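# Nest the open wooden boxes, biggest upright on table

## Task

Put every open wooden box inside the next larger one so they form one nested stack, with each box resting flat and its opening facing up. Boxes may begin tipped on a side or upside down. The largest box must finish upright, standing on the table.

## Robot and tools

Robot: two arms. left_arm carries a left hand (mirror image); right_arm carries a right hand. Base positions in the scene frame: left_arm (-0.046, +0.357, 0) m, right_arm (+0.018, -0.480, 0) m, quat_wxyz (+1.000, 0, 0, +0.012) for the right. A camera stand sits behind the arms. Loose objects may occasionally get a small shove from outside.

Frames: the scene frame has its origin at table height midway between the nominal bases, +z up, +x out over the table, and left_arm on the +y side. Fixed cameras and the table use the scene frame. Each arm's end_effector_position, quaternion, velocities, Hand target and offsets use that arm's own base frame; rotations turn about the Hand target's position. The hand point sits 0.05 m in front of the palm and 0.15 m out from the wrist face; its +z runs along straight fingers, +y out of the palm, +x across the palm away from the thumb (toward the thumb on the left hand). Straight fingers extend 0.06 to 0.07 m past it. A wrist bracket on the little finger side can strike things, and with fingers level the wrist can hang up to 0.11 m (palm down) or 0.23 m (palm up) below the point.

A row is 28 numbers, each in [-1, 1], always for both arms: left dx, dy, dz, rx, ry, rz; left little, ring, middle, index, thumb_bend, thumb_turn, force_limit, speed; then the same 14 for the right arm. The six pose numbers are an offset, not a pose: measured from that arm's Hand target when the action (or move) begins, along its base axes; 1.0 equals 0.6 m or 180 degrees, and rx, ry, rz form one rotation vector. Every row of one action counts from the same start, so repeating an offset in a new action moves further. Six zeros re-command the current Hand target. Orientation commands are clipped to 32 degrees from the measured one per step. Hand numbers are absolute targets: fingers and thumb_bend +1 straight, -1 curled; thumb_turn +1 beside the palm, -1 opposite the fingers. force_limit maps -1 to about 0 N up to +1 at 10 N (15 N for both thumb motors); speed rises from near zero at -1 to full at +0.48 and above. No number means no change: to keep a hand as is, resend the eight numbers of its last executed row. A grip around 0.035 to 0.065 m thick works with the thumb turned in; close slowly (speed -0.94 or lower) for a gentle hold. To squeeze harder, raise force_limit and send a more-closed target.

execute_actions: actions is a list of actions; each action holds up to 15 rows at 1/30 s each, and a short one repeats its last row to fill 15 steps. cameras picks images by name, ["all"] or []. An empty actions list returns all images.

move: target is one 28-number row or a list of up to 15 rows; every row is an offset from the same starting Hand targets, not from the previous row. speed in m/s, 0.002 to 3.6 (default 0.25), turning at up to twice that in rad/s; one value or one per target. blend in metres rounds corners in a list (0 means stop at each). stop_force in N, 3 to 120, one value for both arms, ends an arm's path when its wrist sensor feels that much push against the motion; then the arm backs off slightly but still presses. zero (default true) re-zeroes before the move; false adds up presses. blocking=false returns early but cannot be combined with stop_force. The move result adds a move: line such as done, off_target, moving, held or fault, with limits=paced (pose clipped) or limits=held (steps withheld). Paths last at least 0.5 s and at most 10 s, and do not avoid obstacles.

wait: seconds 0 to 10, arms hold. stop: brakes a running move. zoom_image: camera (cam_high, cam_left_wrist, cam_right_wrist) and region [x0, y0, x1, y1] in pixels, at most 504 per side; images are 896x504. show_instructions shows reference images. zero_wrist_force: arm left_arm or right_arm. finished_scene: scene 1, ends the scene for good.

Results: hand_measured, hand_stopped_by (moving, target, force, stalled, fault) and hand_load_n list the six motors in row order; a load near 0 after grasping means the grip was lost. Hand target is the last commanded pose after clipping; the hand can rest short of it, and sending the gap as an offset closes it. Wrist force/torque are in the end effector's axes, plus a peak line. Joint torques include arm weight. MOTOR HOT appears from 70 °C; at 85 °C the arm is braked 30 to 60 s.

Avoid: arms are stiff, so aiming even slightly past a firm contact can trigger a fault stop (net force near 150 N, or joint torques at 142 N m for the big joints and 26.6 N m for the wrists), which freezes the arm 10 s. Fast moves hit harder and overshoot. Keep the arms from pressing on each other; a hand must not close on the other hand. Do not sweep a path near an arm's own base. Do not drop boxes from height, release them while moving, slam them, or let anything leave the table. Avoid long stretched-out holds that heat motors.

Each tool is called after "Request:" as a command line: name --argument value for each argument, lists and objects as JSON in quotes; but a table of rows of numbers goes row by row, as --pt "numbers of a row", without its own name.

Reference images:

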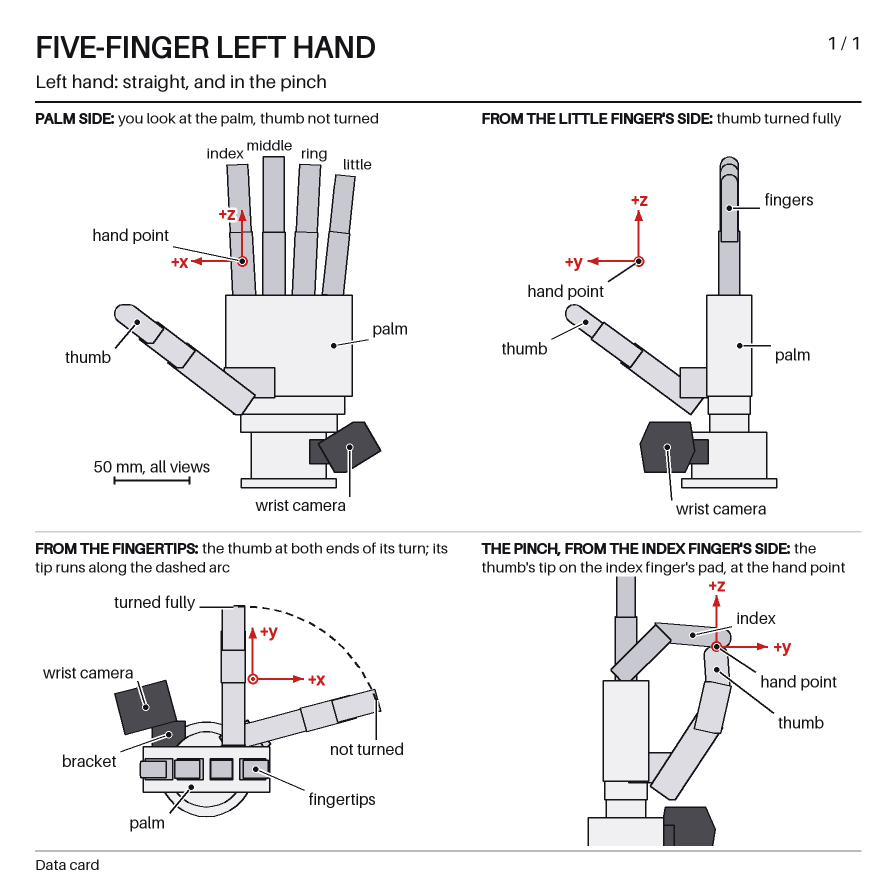

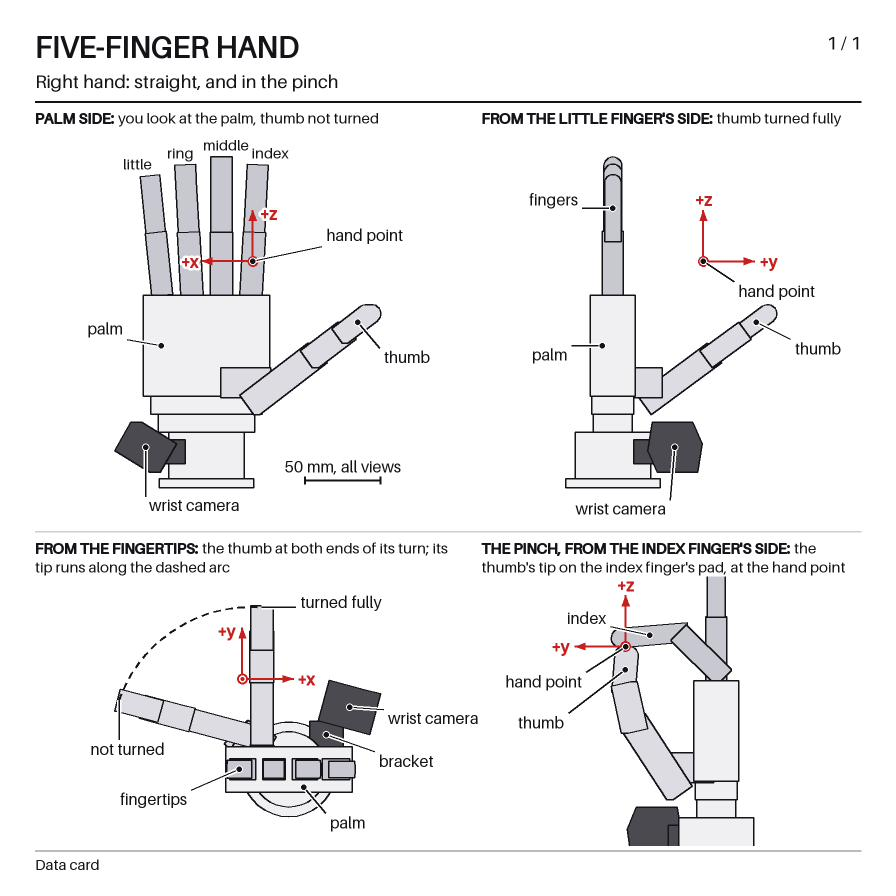

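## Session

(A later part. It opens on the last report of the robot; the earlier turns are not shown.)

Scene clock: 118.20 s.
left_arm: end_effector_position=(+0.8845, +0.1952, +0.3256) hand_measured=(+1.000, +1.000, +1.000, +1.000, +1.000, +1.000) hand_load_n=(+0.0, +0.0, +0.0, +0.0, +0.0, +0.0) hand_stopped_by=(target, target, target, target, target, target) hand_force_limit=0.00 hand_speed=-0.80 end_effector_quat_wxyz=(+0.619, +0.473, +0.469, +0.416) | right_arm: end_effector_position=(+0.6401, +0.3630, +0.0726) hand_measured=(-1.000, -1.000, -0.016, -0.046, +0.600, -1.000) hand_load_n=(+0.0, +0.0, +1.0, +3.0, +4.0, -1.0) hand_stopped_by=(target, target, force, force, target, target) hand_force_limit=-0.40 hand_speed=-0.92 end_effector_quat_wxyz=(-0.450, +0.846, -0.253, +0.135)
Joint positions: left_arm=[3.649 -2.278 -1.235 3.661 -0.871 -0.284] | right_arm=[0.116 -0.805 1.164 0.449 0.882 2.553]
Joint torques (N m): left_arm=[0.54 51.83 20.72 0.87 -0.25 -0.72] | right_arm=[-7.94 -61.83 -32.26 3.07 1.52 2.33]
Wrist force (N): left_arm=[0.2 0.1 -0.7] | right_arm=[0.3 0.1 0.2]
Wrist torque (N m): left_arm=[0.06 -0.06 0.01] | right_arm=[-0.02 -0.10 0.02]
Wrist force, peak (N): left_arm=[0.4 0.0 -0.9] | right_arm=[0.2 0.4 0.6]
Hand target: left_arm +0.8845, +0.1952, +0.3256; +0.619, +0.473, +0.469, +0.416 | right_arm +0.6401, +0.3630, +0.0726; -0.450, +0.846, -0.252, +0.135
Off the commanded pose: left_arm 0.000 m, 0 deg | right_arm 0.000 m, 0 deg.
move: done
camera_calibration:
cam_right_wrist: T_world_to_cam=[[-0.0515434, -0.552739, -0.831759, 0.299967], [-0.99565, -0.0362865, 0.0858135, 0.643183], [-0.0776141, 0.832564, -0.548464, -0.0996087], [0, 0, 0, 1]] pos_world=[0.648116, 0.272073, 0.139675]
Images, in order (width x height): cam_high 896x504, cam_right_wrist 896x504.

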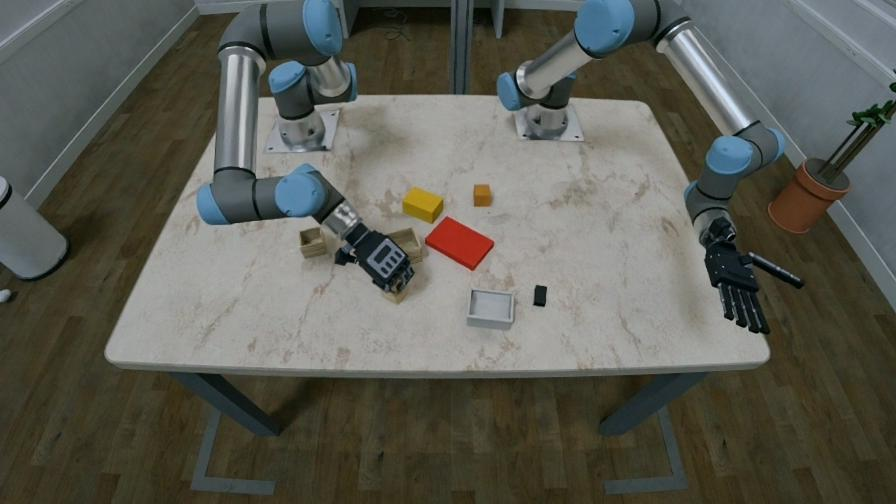

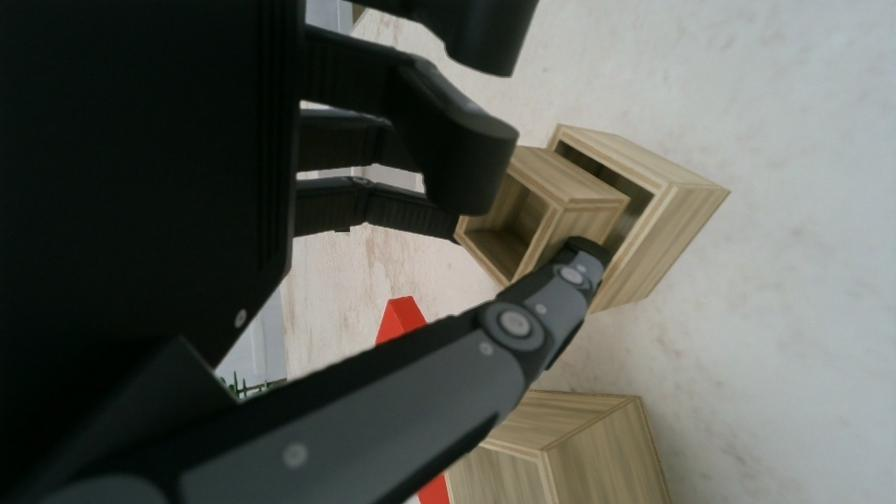

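Request:
move --target '[0,0,0,0,0,0,1,1,1,1,1,1,0,-0.8,0.0003,-0.0025,-0.0333,0,0,0,-1,-1,-0.3,-0.3,0.6,-1,-0.4,-0.92]' --speed 0.03 --stop_force 3 --cameras '["cam_high","cam_right_wrist"]'

Request:
zoom_image --camera "cam_right_wrist" --region '[456, 110, 716, 330]'

Request:
zoom_image --camera "cam_high" --region '[350, 230, 440, 320]'

Scene clock: 122.03 s.
left_arm: end_effector_position=(+0.8845, +0.1952, +0.3256) hand_measured=(+1.000, +1.000, +1.000, +1.000, +1.000, +1.000) hand_load_n=(+0.0, +0.0, +0.0, +0.0, +0.0, +0.0) hand_stopped_by=(target, target, target, target, target, target) hand_force_limit=0.00 hand_speed=-0.80 end_effector_quat_wxyz=(+0.619, +0.473, +0.469, +0.416) | right_arm: end_effector_position=(+0.6402, +0.3620, +0.0599) hand_measured=(-1.000, -1.000, -0.016, -0.046, +0.602, -1.000) hand_load_n=(+0.0, +0.0, +1.0, +3.5, +4.0, -1.0) hand_stopped_by=(target, target, force, force, target, target) hand_force_limit=-0.40 hand_speed=-0.92 end_effector_quat_wxyz=(-0.450, +0.846, -0.252, +0.135)
Joint positions: left_arm=[3.649 -2.278 -1.235 3.661 -0.871 -0.284] | right_arm=[0.114 -0.794 1.178 0.424 0.881 2.551]
Joint torques (N m): left_arm=[-0.82 50.51 20.86 0.77 -0.06 -0.72] | right_arm=[9.94 -59.1 -29.75 -1.06 1.97 2.38]
Wrist force (N): left_arm=[0.1 0.2 -0.6] | right_arm=[-0.7 -3.7 -1.1]
Wrist torque (N m): left_arm=[0.06 -0.04 0.00] | right_arm=[0.00 0.03 0.05]
Wrist force, peak (N): left_arm=[0.4 0.1 -0.8] | right_arm=[-0.7 -22.0 -10.4]
Hand target: left_arm +0.8845, +0.1952, +0.3256; +0.619, +0.473, +0.469, +0.416 | right_arm +0.6402, +0.3620, +0.0600; -0.450, +0.846, -0.252, +0.135 (not the last commanded pose)
Off the commanded pose: left_arm 0.000 m, 0 deg | right_arm 0.007 m, 0 deg.
move: contact (right_arm)
camera_calibration:
cam_right_wrist: T_world_to_cam=[[-0.0515472, -0.552739, -0.831759, 0.288914], [-0.99565, -0.0362844, 0.0858167, 0.644339], [-0.0776141, 0.832564, -0.548464, -0.105817], [0, 0, 0, 1]] pos_world=[0.648216, 0.271173, 0.126975]
Images, in order (width x height): cam_high 896x504, cam_right_wrist 896x504.

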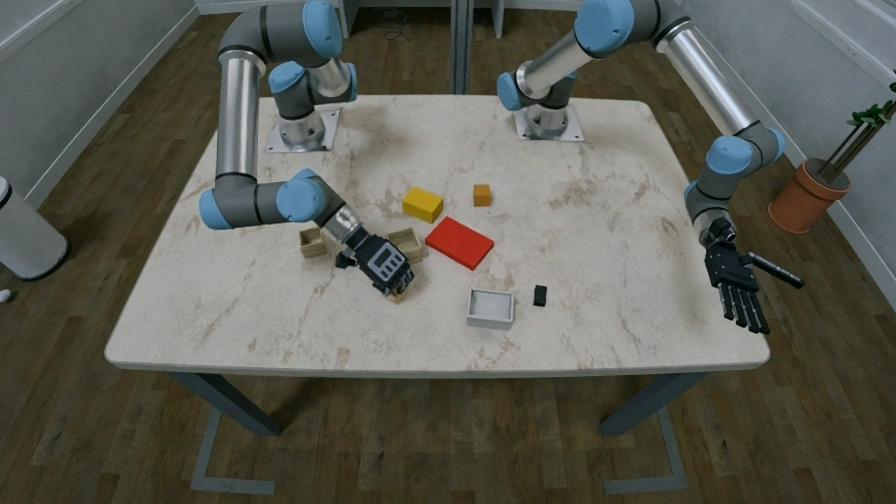

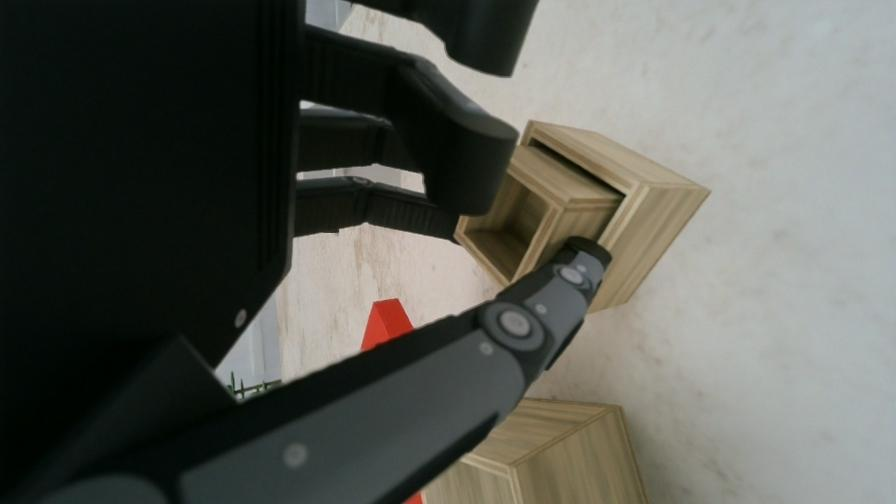

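Scaled by 1.938 from the camera's 896x504 image, which has a finer 1280x720 frame.

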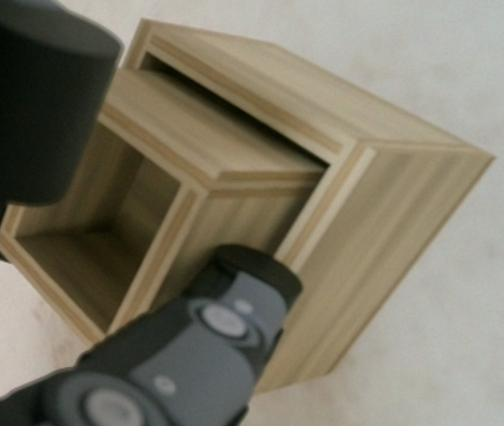

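Scaled by 5.600 from the camera's 896x504 image, which has a finer 1280x720 frame.

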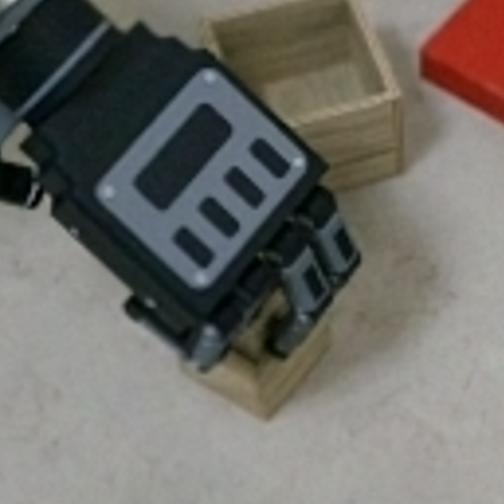

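Request:
execute_actions --actions '[[[0,0,0,0,0,0,1,1,1,1,1,1,0,-0.8,0,0,0,0,0,0,-1,-1,0.06,0.03,0.6,-1,-0.4,-0.98]]]' --cameras '["cam_right_wrist"]'

Request:
zoom_image --camera "cam_right_wrist" --region '[456, 110, 716, 330]'

Scene clock: 126.03 s.
left_arm: end_effector_position=(+0.8845, +0.1952, +0.3256) hand_measured=(+1.000, +1.000, +1.000, +1.000, +1.000, +1.000) hand_load_n=(+0.0, +0.0, +0.0, +0.0, +0.0, +0.5) hand_stopped_by=(target, target, target, target, target, target) hand_force_limit=0.00 hand_speed=-0.80 end_effector_quat_wxyz=(+0.619, +0.473, +0.469, +0.416) | right_arm: end_effector_position=(+0.6403, +0.3620, +0.0600) hand_measured=(-1.000, -1.000, +0.060, +0.030, +0.600, -1.000) hand_load_n=(+0.0, +0.0, -0.5, +0.0, +0.5, +0.0) hand_stopped_by=(target, target, target, target, target, target) hand_force_limit=-0.40 hand_speed=-0.98 end_effector_quat_wxyz=(-0.450, +0.846, -0.252, +0.135)
Joint positions: left_arm=[3.649 -2.278 -1.235 3.661 -0.871 -0.284] | right_arm=[0.114 -0.794 1.178 0.424 0.881 2.551]
Joint torques (N m): left_arm=[-0.93 49.96 20.75 0.49 -0.22 -0.62] | right_arm=[8.18 -42.91 -20.53 0.71 0.87 1.76]
Wrist force (N): left_arm=[0.3 0.1 -0.7] | right_arm=[-0.1 -14.7 -6.5]
Wrist torque (N m): left_arm=[0.05 -0.08 0.02] | right_arm=[0.12 0.14 -0.19]
Wrist force, peak (N): left_arm=[0.1 0.2 -0.9] | right_arm=[-0.7 -15.3 -15.7]
Hand target: left_arm +0.8845, +0.1952, +0.3256; +0.619, +0.473, +0.469, +0.416 | right_arm +0.6402, +0.3620, +0.0600; -0.450, +0.846, -0.252, +0.135
Off the commanded pose: left_arm 0.000 m, 0 deg | right_arm 0.000 m, 0 deg.
camera_calibration:
cam_right_wrist: T_world_to_cam=[[-0.051461, -0.552736, -0.831766, 0.288941], [-0.995654, -0.0363329, 0.085745, 0.644355], [-0.0776148, 0.832564, -0.548464, -0.105762], [0, 0, 0, 1]] pos_world=[0.648216, 0.271173, 0.127075]
Images, in order (width x height): cam_right_wrist 896x504.

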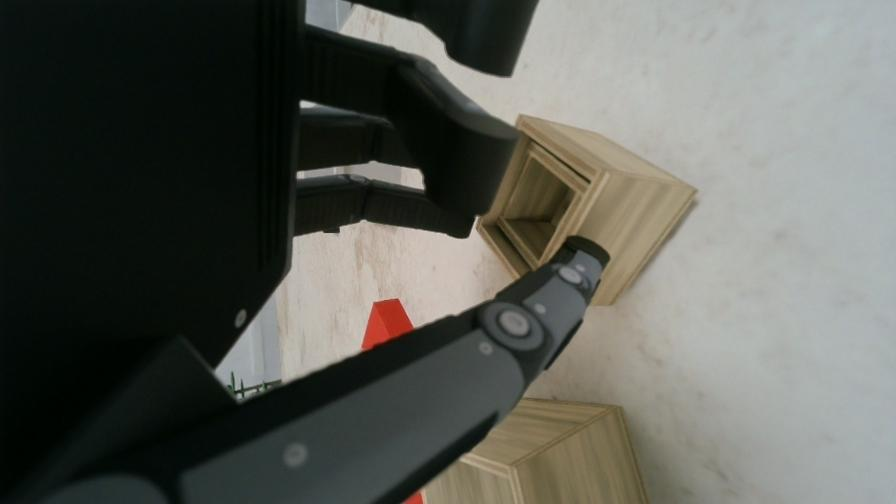

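Scaled by 1.938 from the camera's 896x504 image, which has a finer 1280x720 frame.

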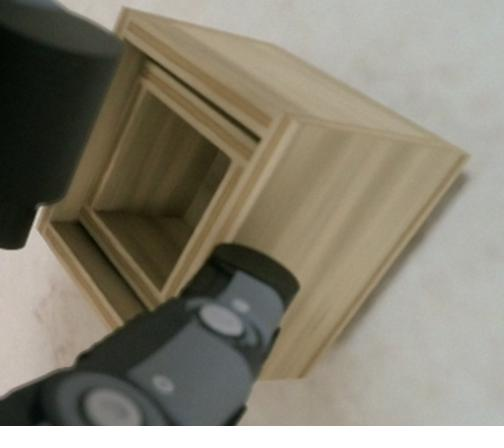

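Request:
move --target '[0,0,0,0,0,0,1,1,1,1,1,1,0,-0.8,0,0,0.025,0,0,0,-1,-1,0.06,0.03,0.6,-1,-0.4,-0.98]' --speed 0.04 --cameras '["cam_right_wrist"]'

Request:
zoom_image --camera "cam_right_wrist" --region '[456, 110, 716, 330]'

Scene clock: 127.43 s.
left_arm: end_effector_position=(+0.8845, +0.1952, +0.3256) hand_measured=(+1.000, +1.000, +1.000, +1.000, +1.000, +1.000) hand_load_n=(+0.0, +0.0, +0.0, +0.0, +0.0, +0.0) hand_stopped_by=(target, target, target, target, target, target) hand_force_limit=0.00 hand_speed=-0.80 end_effector_quat_wxyz=(+0.619, +0.473, +0.469, +0.416) | right_arm: end_effector_position=(+0.6403, +0.3620, +0.0752) hand_measured=(-1.000, -1.000, +0.060, +0.030, +0.600, -1.000) hand_load_n=(+0.0, +0.0, +0.0, +0.0, +0.0, +0.0) hand_stopped_by=(target, target, target, target, target, target) hand_force_limit=-0.40 hand_speed=-0.98 end_effector_quat_wxyz=(-0.450, +0.846, -0.252, +0.135) end_effector_velocity=(+0.001, +0.000, +0.000) end_effector_angular_velocity=(+0.001, -0.004, -0.001)
Joint positions: left_arm=[3.649 -2.278 -1.235 3.661 -0.871 -0.284] | right_arm=[0.114 -0.808 1.162 0.455 0.881 2.551]
Joint velocities: left_arm=[within noise] | right_arm=[0 0.001 0 -0.006 0 0.001]
Joint torques (N m): left_arm=[-0.79 51.03 20.64 0.94 -0.14 -0.77] | right_arm=[7.55 -42.78 -9.64 -1.88 0.48 1.64]
Wrist force (N): left_arm=[0.0 0.3 -0.7] | right_arm=[-0.9 -0.5 0.0]
Wrist torque (N m): left_arm=[0.09 -0.02 -0.01] | right_arm=[-0.08 0.08 0.08]
Wrist force, peak (N): left_arm=[0.1 0.1 -0.9] | right_arm=[0.0 -15.0 -6.7]
Hand target: left_arm +0.8845, +0.1952, +0.3256; +0.619, +0.473, +0.469, +0.416 | right_arm +0.6402, +0.3620, +0.0750; -0.450, +0.846, -0.252, +0.135
Off the commanded pose: left_arm 0.000 m, 0 deg | right_arm 0.000 m, 0 deg.
move: done
camera_calibration:
cam_right_wrist: T_world_to_cam=[[-0.0514605, -0.552731, -0.831769, 0.301583], [-0.995662, -0.0362505, 0.0856897, 0.643043], [-0.0775155, 0.832571, -0.548468, -0.0974907], [0, 0, 0, 1]] pos_world=[0.648216, 0.271173, 0.142275]
Images, in order (width x height): cam_right_wrist 896x504.

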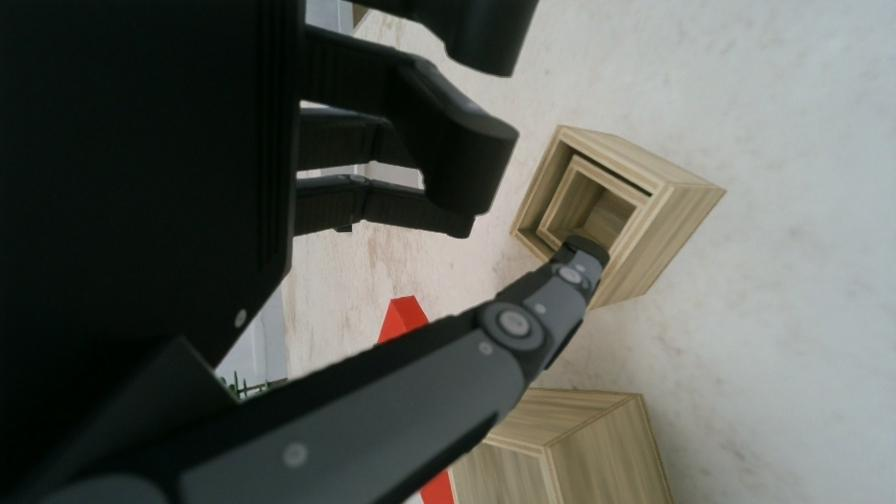

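Scaled by 1.938 from the camera's 896x504 image, which has a finer 1280x720 frame.

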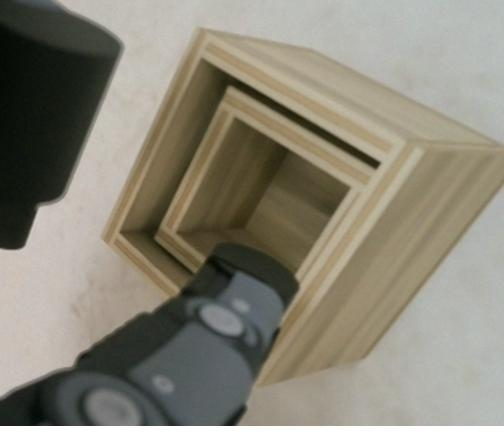

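Request:
move --target '[0,0,0,0,0,0,1,1,1,1,1,1,0,-0.8,-0.0018,-0.0085,0.005,-0.0248,0.0163,-0.0067,-1,-1,0.28,0.28,0.6,-1,-0.4,0.0]' --speed 0.15 --cameras '["cam_right_wrist"]'

Request:
zoom_image --camera "cam_right_wrist" --region '[456, 90, 756, 330]'

Scene clock: 131.97 s.
left_arm: end_effector_position=(+0.8845, +0.1952, +0.3256) hand_measured=(+1.000, +1.000, +1.000, +1.000, +1.000, +1.000) hand_load_n=(-0.5, +0.0, +0.0, +0.0, +0.0, +0.0) hand_stopped_by=(target, target, target, target, target, target) hand_force_limit=0.00 hand_speed=-0.80 end_effector_quat_wxyz=(+0.619, +0.473, +0.469, +0.416) | right_arm: end_effector_position=(+0.6392, +0.3570, +0.0779) hand_measured=(-1.000, -1.000, +0.280, +0.280, +0.600, -1.000) hand_load_n=(+0.0, +0.0, +0.0, +0.0, +0.0, +0.0) hand_stopped_by=(target, target, target, target, target, target) hand_force_limit=-0.40 hand_speed=0.00 end_effector_quat_wxyz=(-0.409, +0.863, -0.267, +0.128)
Joint positions: left_arm=[3.649 -2.278 -1.235 3.661 -0.871 -0.284] | right_arm=[0.133 -0.782 1.083 0.583 0.96 2.529]
Joint torques (N m): left_arm=[-0.1 50.06 20.63 0.57 -0.19 -0.65] | right_arm=[-12.06 -62.97 -6.64 0.99 -1.82 2.28]
Wrist force (N): left_arm=[0.2 0.1 -0.8] | right_arm=[-0.6 -0.4 0.3]
Wrist torque (N m): left_arm=[0.05 -0.05 0.01] | right_arm=[-0.07 -0.01 0.08]
Wrist force, peak (N): left_arm=[0.3 0.1 -0.9] | right_arm=[-1.1 -0.7 0.3]
Hand target: left_arm +0.8845, +0.1952, +0.3256; +0.619, +0.473, +0.469, +0.416 | right_arm +0.6392, +0.3569, +0.0780; -0.409, +0.863, -0.267, +0.128
Off the commanded pose: left_arm 0.000 m, 0 deg | right_arm 0.000 m, 0 deg.
move: done
camera_calibration:
cam_right_wrist: T_world_to_cam=[[-0.104877, -0.614037, -0.782278, 0.353209], [-0.990379, -0.00691598, 0.138205, 0.623595], [-0.0902735, 0.789247, -0.607404, -0.0637363], [0, 0, 0, 1]] pos_world=[0.648885, 0.2715, 0.15141]
Images, in order (width x height): cam_right_wrist 896x504.

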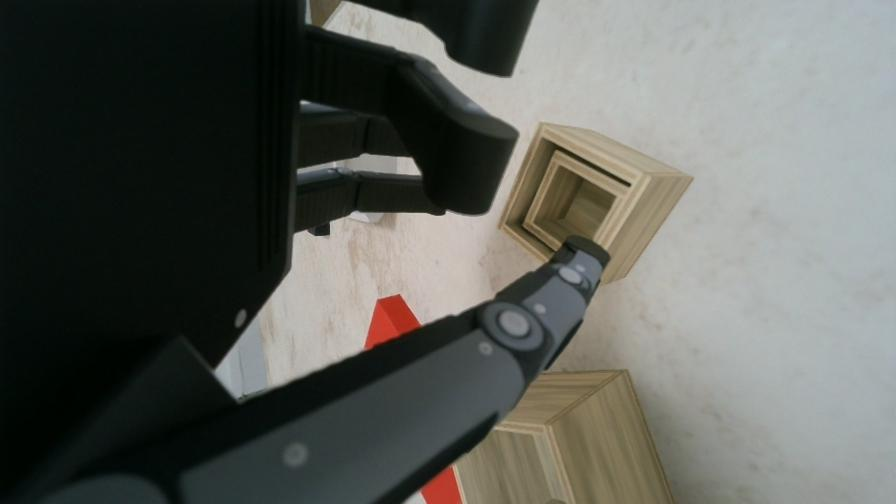

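Scaled by 1.680 from the camera's 896x504 image, which has a finer 1280x720 frame.

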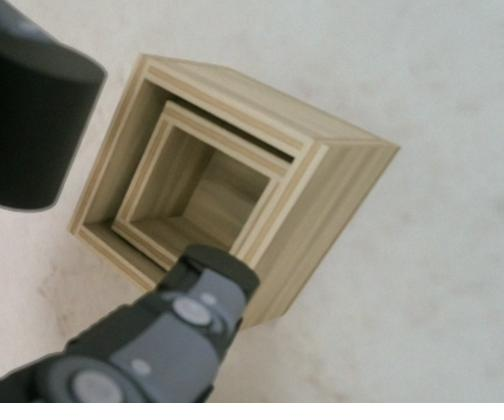

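Request:
move --target '[0,0,0,0,0,0,1,1,1,1,1,1,0,-0.8,0,0,-0.0532,0,0,0,-1,-1,0.28,0.28,0.6,-1,-0.4,0.0]' --speed 0.06 --stop_force 5 --cameras '["cam_right_wrist","cam_high"]'

Request:
zoom_image --camera "cam_right_wrist" --region '[406, 90, 706, 330]'

Request:
zoom_image --camera "cam_high" --region '[350, 230, 440, 320]'

Scene clock: 134.37 s.
left_arm: end_effector_position=(+0.8845, +0.1952, +0.3256) hand_measured=(+1.000, +1.000, +1.000, +1.000, +1.000, +1.000) hand_load_n=(+0.0, +0.0, +0.0, +0.0, +0.0, +0.0) hand_stopped_by=(target, target, target, target, target, target) hand_force_limit=0.00 hand_speed=-0.80 end_effector_quat_wxyz=(+0.619, +0.473, +0.469, +0.416) | right_arm: end_effector_position=(+0.6392, +0.3569, +0.0460) hand_measured=(-1.000, -1.000, +0.280, +0.280, +0.600, -1.000) hand_load_n=(+0.0, +0.0, +0.0, +0.0, +0.0, +0.5) hand_stopped_by=(target, target, target, target, target, target) hand_force_limit=-0.40 hand_speed=0.00 end_effector_quat_wxyz=(-0.409, +0.863, -0.267, +0.128)
Joint positions: left_arm=[3.649 -2.278 -1.235 3.661 -0.871 -0.284] | right_arm=[0.133 -0.755 1.119 0.519 0.96 2.529]
Joint torques (N m): left_arm=[0.64 50.89 20.49 0.69 -0.08 -0.88] | right_arm=[-7.64 -63.39 -31.87 2.09 0.61 -0.14]
Wrist force (N): left_arm=[0.2 0.0 -0.5] | right_arm=[-0.9 -0.2 0.2]
Wrist torque (N m): left_arm=[0.03 -0.04 0.01] | right_arm=[-0.04 0.07 0.07]
Wrist force, peak (N): left_arm=[0.2 0.3 -0.9] | right_arm=[-0.7 -1.3 -0.4]
Hand target: left_arm +0.8845, +0.1952, +0.3256; +0.619, +0.473, +0.469, +0.416 | right_arm +0.6392, +0.3569, +0.0460; -0.409, +0.863, -0.267, +0.128
Off the commanded pose: left_arm 0.000 m, 0 deg | right_arm 0.000 m, 0 deg.
move: done
camera_calibration:
cam_right_wrist: T_world_to_cam=[[-0.105164, -0.614032, -0.782244, 0.328312], [-0.990358, -0.00665885, 0.138369, 0.627899], [-0.090172, 0.789253, -0.607412, -0.0830213], [0, 0, 0, 1]] pos_world=[0.648885, 0.2713, 0.11951]
Images, in order (width x height): cam_high 896x504, cam_right_wrist 896x504.

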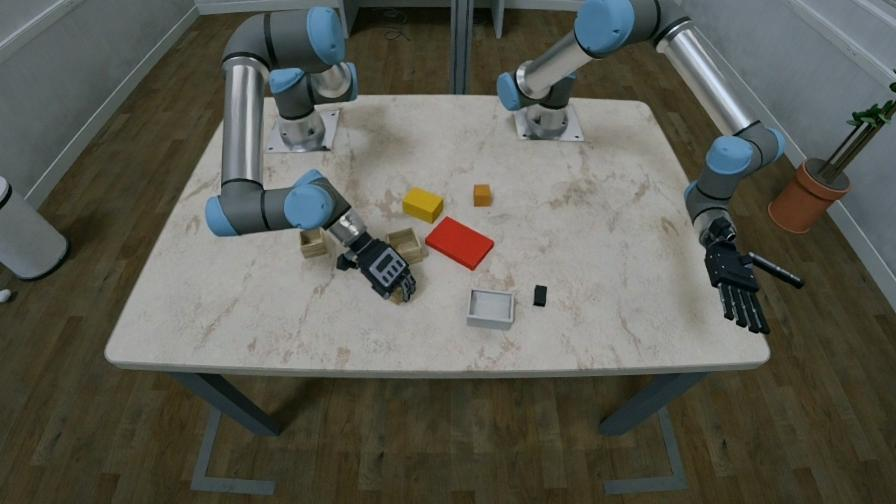

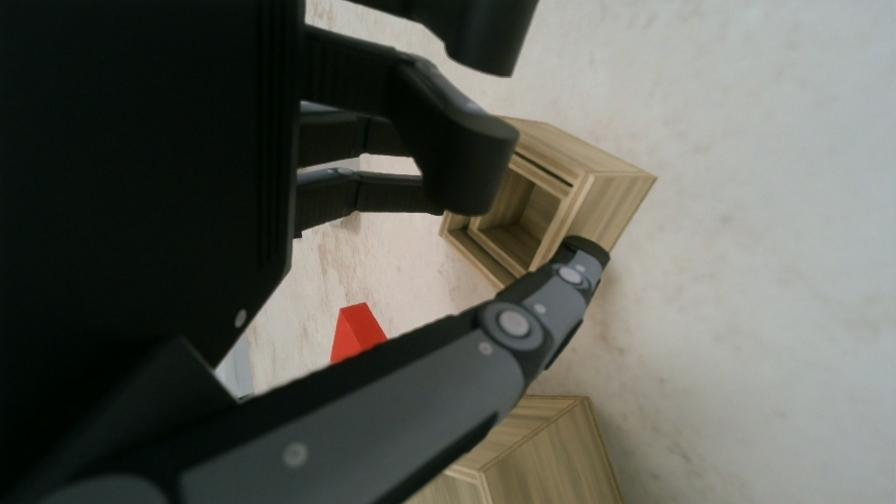

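Scaled by 1.680 from the camera's 896x504 image, which has a finer 1280x720 frame.

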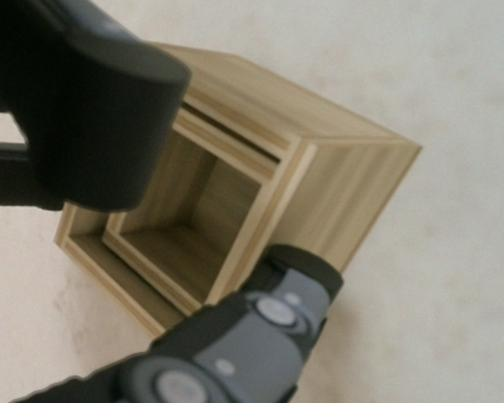

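Scaled by 5.600 from the camera's 896x504 image, which has a finer 1280x720 frame.

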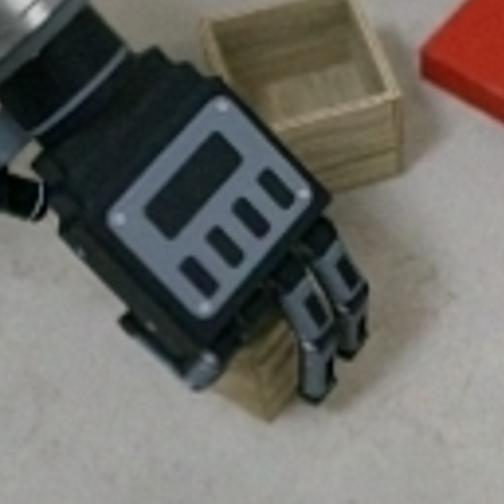

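Request:
execute_actions --actions '[[[0,0,0,0,0,0,1,1,1,1,1,1,0,-0.8,0,0,0,0,0,0,-1,-1,-0.1,-0.1,0.6,-1,-0.3,-0.92]]]' --cameras '["cam_right_wrist"]'

Request:
zoom_image --camera "cam_right_wrist" --region '[406, 90, 706, 330]'

Scene clock: 136.13 s.
left_arm: end_effector_position=(+0.8845, +0.1952, +0.3256) hand_measured=(+1.000, +1.000, +1.000, +1.000, +1.000, +1.000) hand_load_n=(+0.0, +0.0, +0.0, +0.0, +0.0, +0.0) hand_stopped_by=(target, target, target, target, target, target) hand_force_limit=0.00 hand_speed=-0.80 end_effector_quat_wxyz=(+0.619, +0.473, +0.469, +0.416) | right_arm: end_effector_position=(+0.6392, +0.3569, +0.0461) hand_measured=(-1.000, -1.000, +0.148, +0.132, +0.602, -1.000) hand_load_n=(+0.0, +0.0, +4.5, +3.5, +5.5, +0.0) hand_stopped_by=(target, target, force, force, target, target) hand_force_limit=-0.30 hand_speed=-0.92 end_effector_quat_wxyz=(-0.409, +0.863, -0.267, +0.128)
Joint positions: left_arm=[3.649 -2.278 -1.235 3.661 -0.871 -0.284] | right_arm=[0.133 -0.755 1.119 0.519 0.96 2.529]
Joint torques (N m): left_arm=[-0.56 49.94 20.18 0.76 -0.28 -0.67] | right_arm=[-3.68 -60 -30.37 0.07 0.35 1.17]
Wrist force (N): left_arm=[0.0 0.3 -0.7] | right_arm=[-1.1 -2.7 -1.1]
Wrist torque (N m): left_arm=[0.09 -0.02 -0.01] | right_arm=[-0.16 0.04 0.04]
Wrist force, peak (N): left_arm=[0.3 0.2 -0.9] | right_arm=[-1.1 -2.7 -1.1]
Hand target: left_arm +0.8845, +0.1952, +0.3256; +0.619, +0.473, +0.469, +0.416 | right_arm +0.6392, +0.3569, +0.0460; -0.409, +0.863, -0.267, +0.128
Off the commanded pose: left_arm 0.000 m, 0 deg | right_arm 0.000 m, 0 deg.
camera_calibration:
cam_right_wrist: T_world_to_cam=[[-0.105164, -0.614032, -0.782244, 0.328312], [-0.990358, -0.00665885, 0.138369, 0.627899], [-0.090172, 0.789253, -0.607412, -0.0830213], [0, 0, 0, 1]] pos_world=[0.648885, 0.2713, 0.11951]
Images, in order (width x height): cam_right_wrist 896x504.

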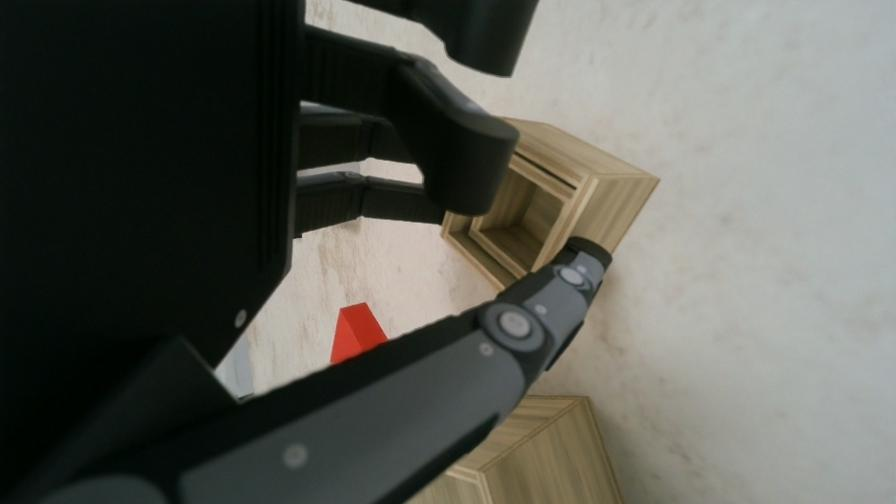

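Scaled by 1.680 from the camera's 896x504 image, which has a finer 1280x720 frame.

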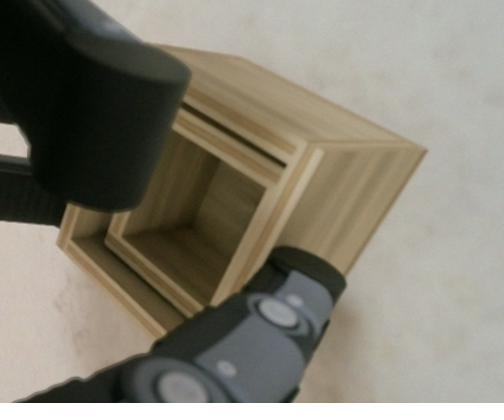

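Request:
move --pt "0 0 0 0 0 0 1 1 1 1 1 1 0 -0.8 0 0 0.12 0 0 0 -1 -1 -0.1 -0.1 0.6 -1 -0.3 -0.92" --pt "0 0 0 0 0 0 1 1 1 1 1 1 0 -0.8 -0.2285 -0.3602 0.1233 0 0 -0.2222 -1 -1 -0.1 -0.1 0.6 -1 -0.3 -0.92" --speed '[0.12,0.22]' --blend '[0.03,0]' --cameras '["cam_high","cam_right_wrist"]'

Request:
zoom_image --camera "cam_right_wrist" --region '[406, 90, 766, 390]'

Request:
zoom_image --camera "cam_high" --region '[270, 180, 380, 280]'

Scene clock: 140.80 s.
left_arm: end_effector_position=(+0.8845, +0.1952, +0.3256) hand_measured=(+1.000, +1.000, +1.000, +1.000, +1.000, +1.000) hand_load_n=(+0.0, +0.0, +0.0, -0.5, +0.0, +0.0) hand_stopped_by=(target, target, target, target, target, target) hand_force_limit=0.00 hand_speed=-0.80 end_effector_quat_wxyz=(+0.619, +0.473, +0.469, +0.416) | right_arm: end_effector_position=(+0.5021, +0.1408, +0.1200) hand_measured=(-1.000, -1.000, +0.148, +0.132, +0.602, -1.000) hand_load_n=(+0.0, +0.0, +4.0, +3.0, +6.5, -0.5) hand_stopped_by=(target, target, force, force, target, target) hand_force_limit=-0.30 hand_speed=-0.92 end_effector_quat_wxyz=(-0.341, +0.720, -0.546, +0.260)
Joint positions: left_arm=[3.649 -2.278 -1.235 3.661 -0.871 -0.284] | right_arm=[-0.18 -1.423 1.911 0.249 1.228 2.843]
Joint torques (N m): left_arm=[-1.3 50.05 21.48 0.46 -0.44 -0.83] | right_arm=[-1.98 -30.86 -17.61 2.67 -1.42 -1.54]
Wrist force (N): left_arm=[0.3 0.3 -0.5] | right_arm=[-0.7 -0.3 0.8]
Wrist torque (N m): left_arm=[0.07 -0.06 0.00] | right_arm=[-0.12 0.03 0.12]
Wrist force, peak (N): left_arm=[0.4 -0.1 -0.9] | right_arm=[-1.4 -2.8 -1.0]
Hand target: left_arm +0.8845, +0.1952, +0.3256; +0.619, +0.473, +0.469, +0.416 | right_arm +0.5021, +0.1408, +0.1200; -0.340, +0.720, -0.546, +0.260
Off the commanded pose: left_arm 0.000 m, 0 deg | right_arm 0.000 m, 0 deg.
move: done
camera_calibration:
cam_right_wrist: T_world_to_cam=[[-0.475165, -0.40281, -0.78228, 0.395168], [-0.763044, 0.631359, 0.138383, 0.276416], [0.438158, 0.662669, -0.607361, -0.127389], [0, 0, 0, 1]] pos_world=[0.454504, 0.0690762, 0.19351]
Images, in order (width x height): cam_high 896x504, cam_right_wrist 896x504.

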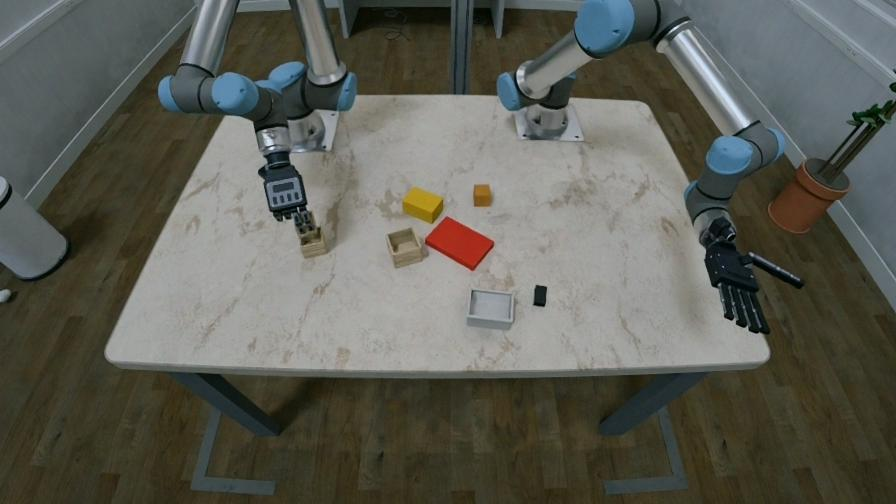

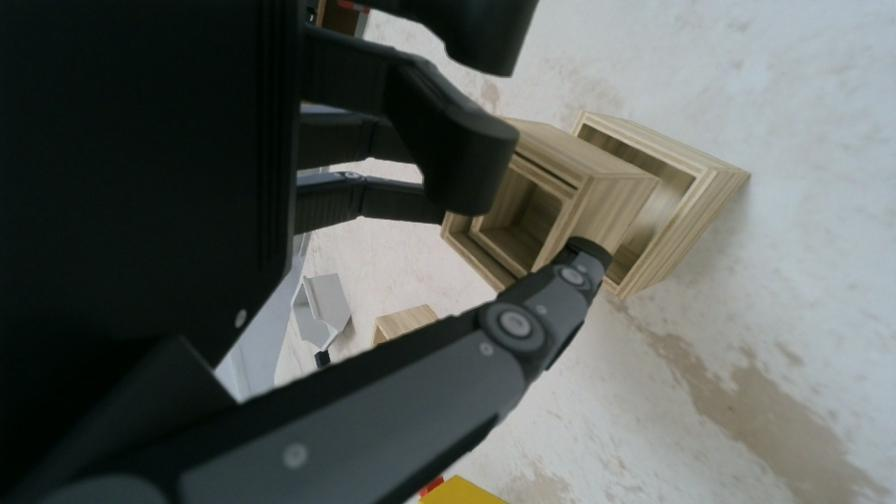

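Scaled by 1.400 from the camera's 896x504 image, which has a finer 1280x720 frame.

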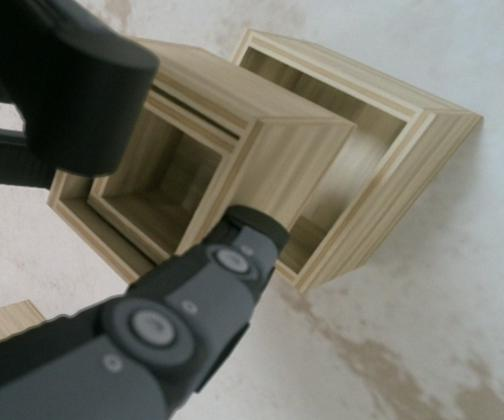

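Scaled by 4.582 from the camera's 896x504 image, which has a finer 1280x720 frame.

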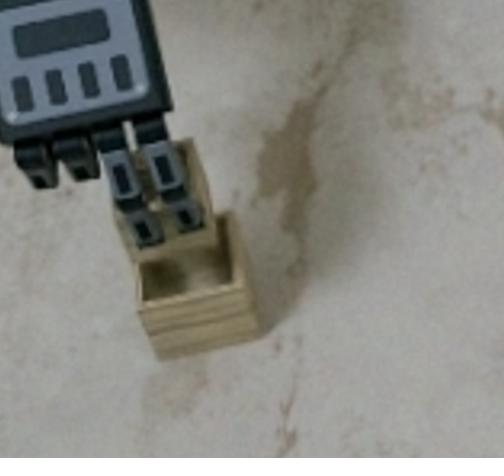

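Request:
move --target '[0,0,0,0,0,0,1,1,1,1,1,1,0,-0.8,0.001,0.0033,-0.0417,0,0,0.007,-1,-1,-0.1,-0.1,0.6,-1,-0.3,-0.92]' --speed 0.1 --stop_force 5 --cameras '["cam_high","cam_right_wrist"]'

Request:
zoom_image --camera "cam_right_wrist" --region '[486, 80, 766, 320]'

Request:
zoom_image --camera "cam_high" --region '[270, 180, 380, 280]'

Scene clock: 144.33 s.
left_arm: end_effector_position=(+0.8845, +0.1952, +0.3256) hand_measured=(+1.000, +1.000, +1.000, +1.000, +1.000, +1.000) hand_load_n=(+0.0, -0.5, +0.0, +0.0, +0.5, +0.0) hand_stopped_by=(target, target, target, target, target, target) hand_force_limit=0.00 hand_speed=-0.80 end_effector_quat_wxyz=(+0.619, +0.473, +0.469, +0.416) | right_arm: end_effector_position=(+0.5027, +0.1428, +0.0950) hand_measured=(-1.000, -1.000, +0.148, +0.132, +0.602, -1.000) hand_load_n=(+0.0, +0.0, +4.0, +3.0, +7.0, -0.5) hand_stopped_by=(target, target, force, force, target, target) hand_force_limit=-0.30 hand_speed=-0.92 end_effector_quat_wxyz=(-0.343, +0.726, -0.538, +0.256)
Joint positions: left_arm=[3.649 -2.278 -1.235 3.661 -0.871 -0.284] | right_arm=[-0.182 -1.386 1.941 0.187 1.21 2.825]
Joint torques (N m): left_arm=[-0.68 51.09 21.13 0.6 -0.32 -0.66] | right_arm=[2.63 -35.92 -30.76 0.19 1.91 2.26]
Wrist force (N): left_arm=[0.0 0.3 -0.6] | right_arm=[-0.7 0.1 0.6]
Wrist torque (N m): left_arm=[0.08 -0.02 -0.01] | right_arm=[-0.06 0.04 0.07]
Wrist force, peak (N): left_arm=[0.0 0.3 -1.0] | right_arm=[-1.1 0.0 0.9]
Hand target: left_arm +0.8845, +0.1952, +0.3256; +0.619, +0.473, +0.469, +0.416 | right_arm +0.5027, +0.1428, +0.0950; -0.343, +0.726, -0.538, +0.256
Off the commanded pose: left_arm 0.000 m, 0 deg | right_arm 0.000 m, 0 deg.
move: done
camera_calibration:
cam_right_wrist: T_world_to_cam=[[-0.466267, -0.413105, -0.782266, 0.373597], [-0.776651, 0.614542, 0.138388, 0.288377], [0.423567, 0.672073, -0.607379, -0.138191], [0, 0, 0, 1]] pos_world=[0.456698, 0.0699893, 0.16841]
Images, in order (width x height): cam_high 896x504, cam_right_wrist 896x504.

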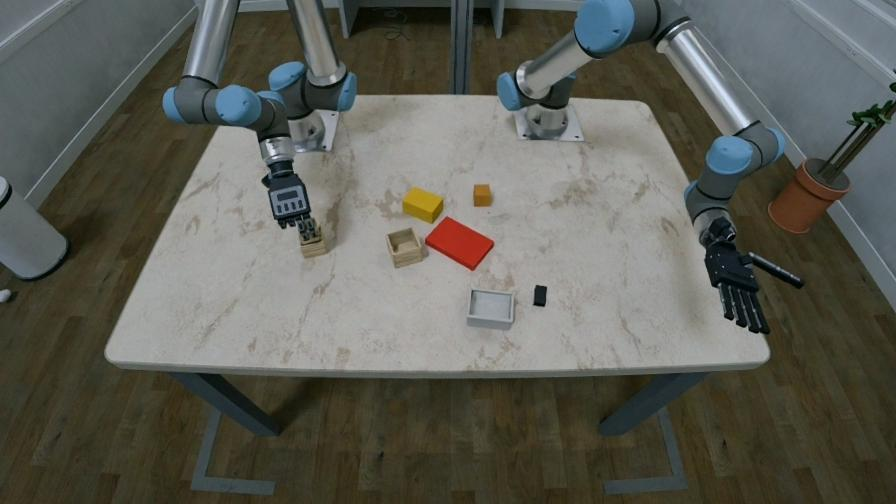

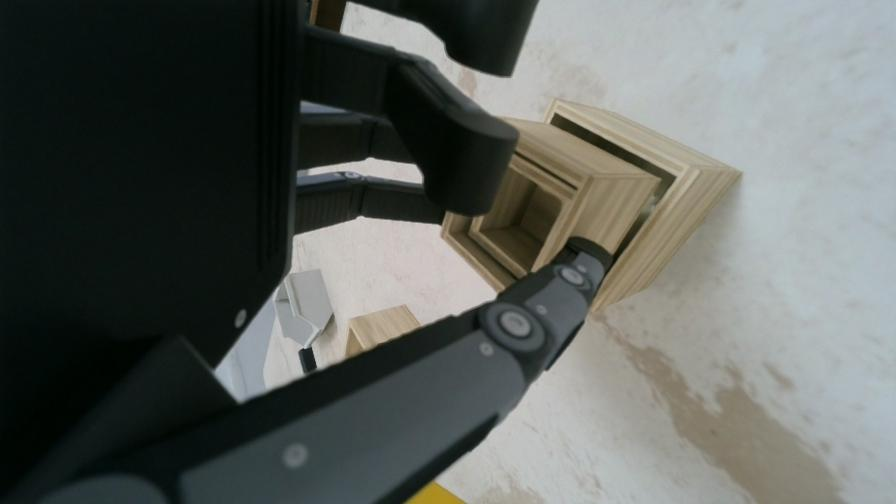

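Scaled by 1.800 from the camera's 896x504 image, which has a finer 1280x720 frame.

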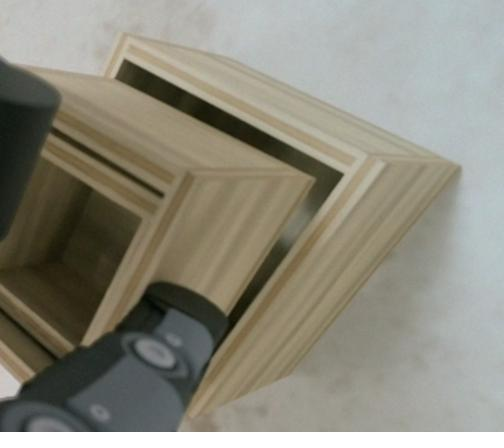

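Scaled by 4.582 from the camera's 896x504 image, which has a finer 1280x720 frame.

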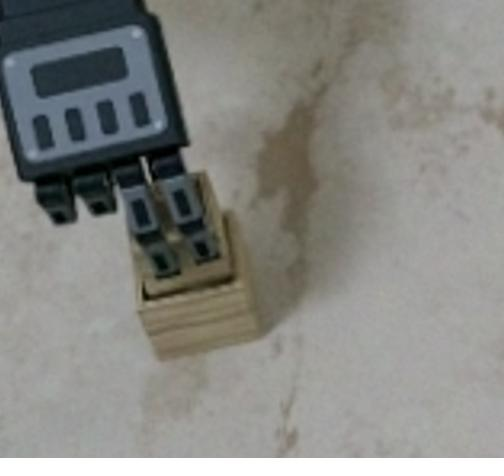

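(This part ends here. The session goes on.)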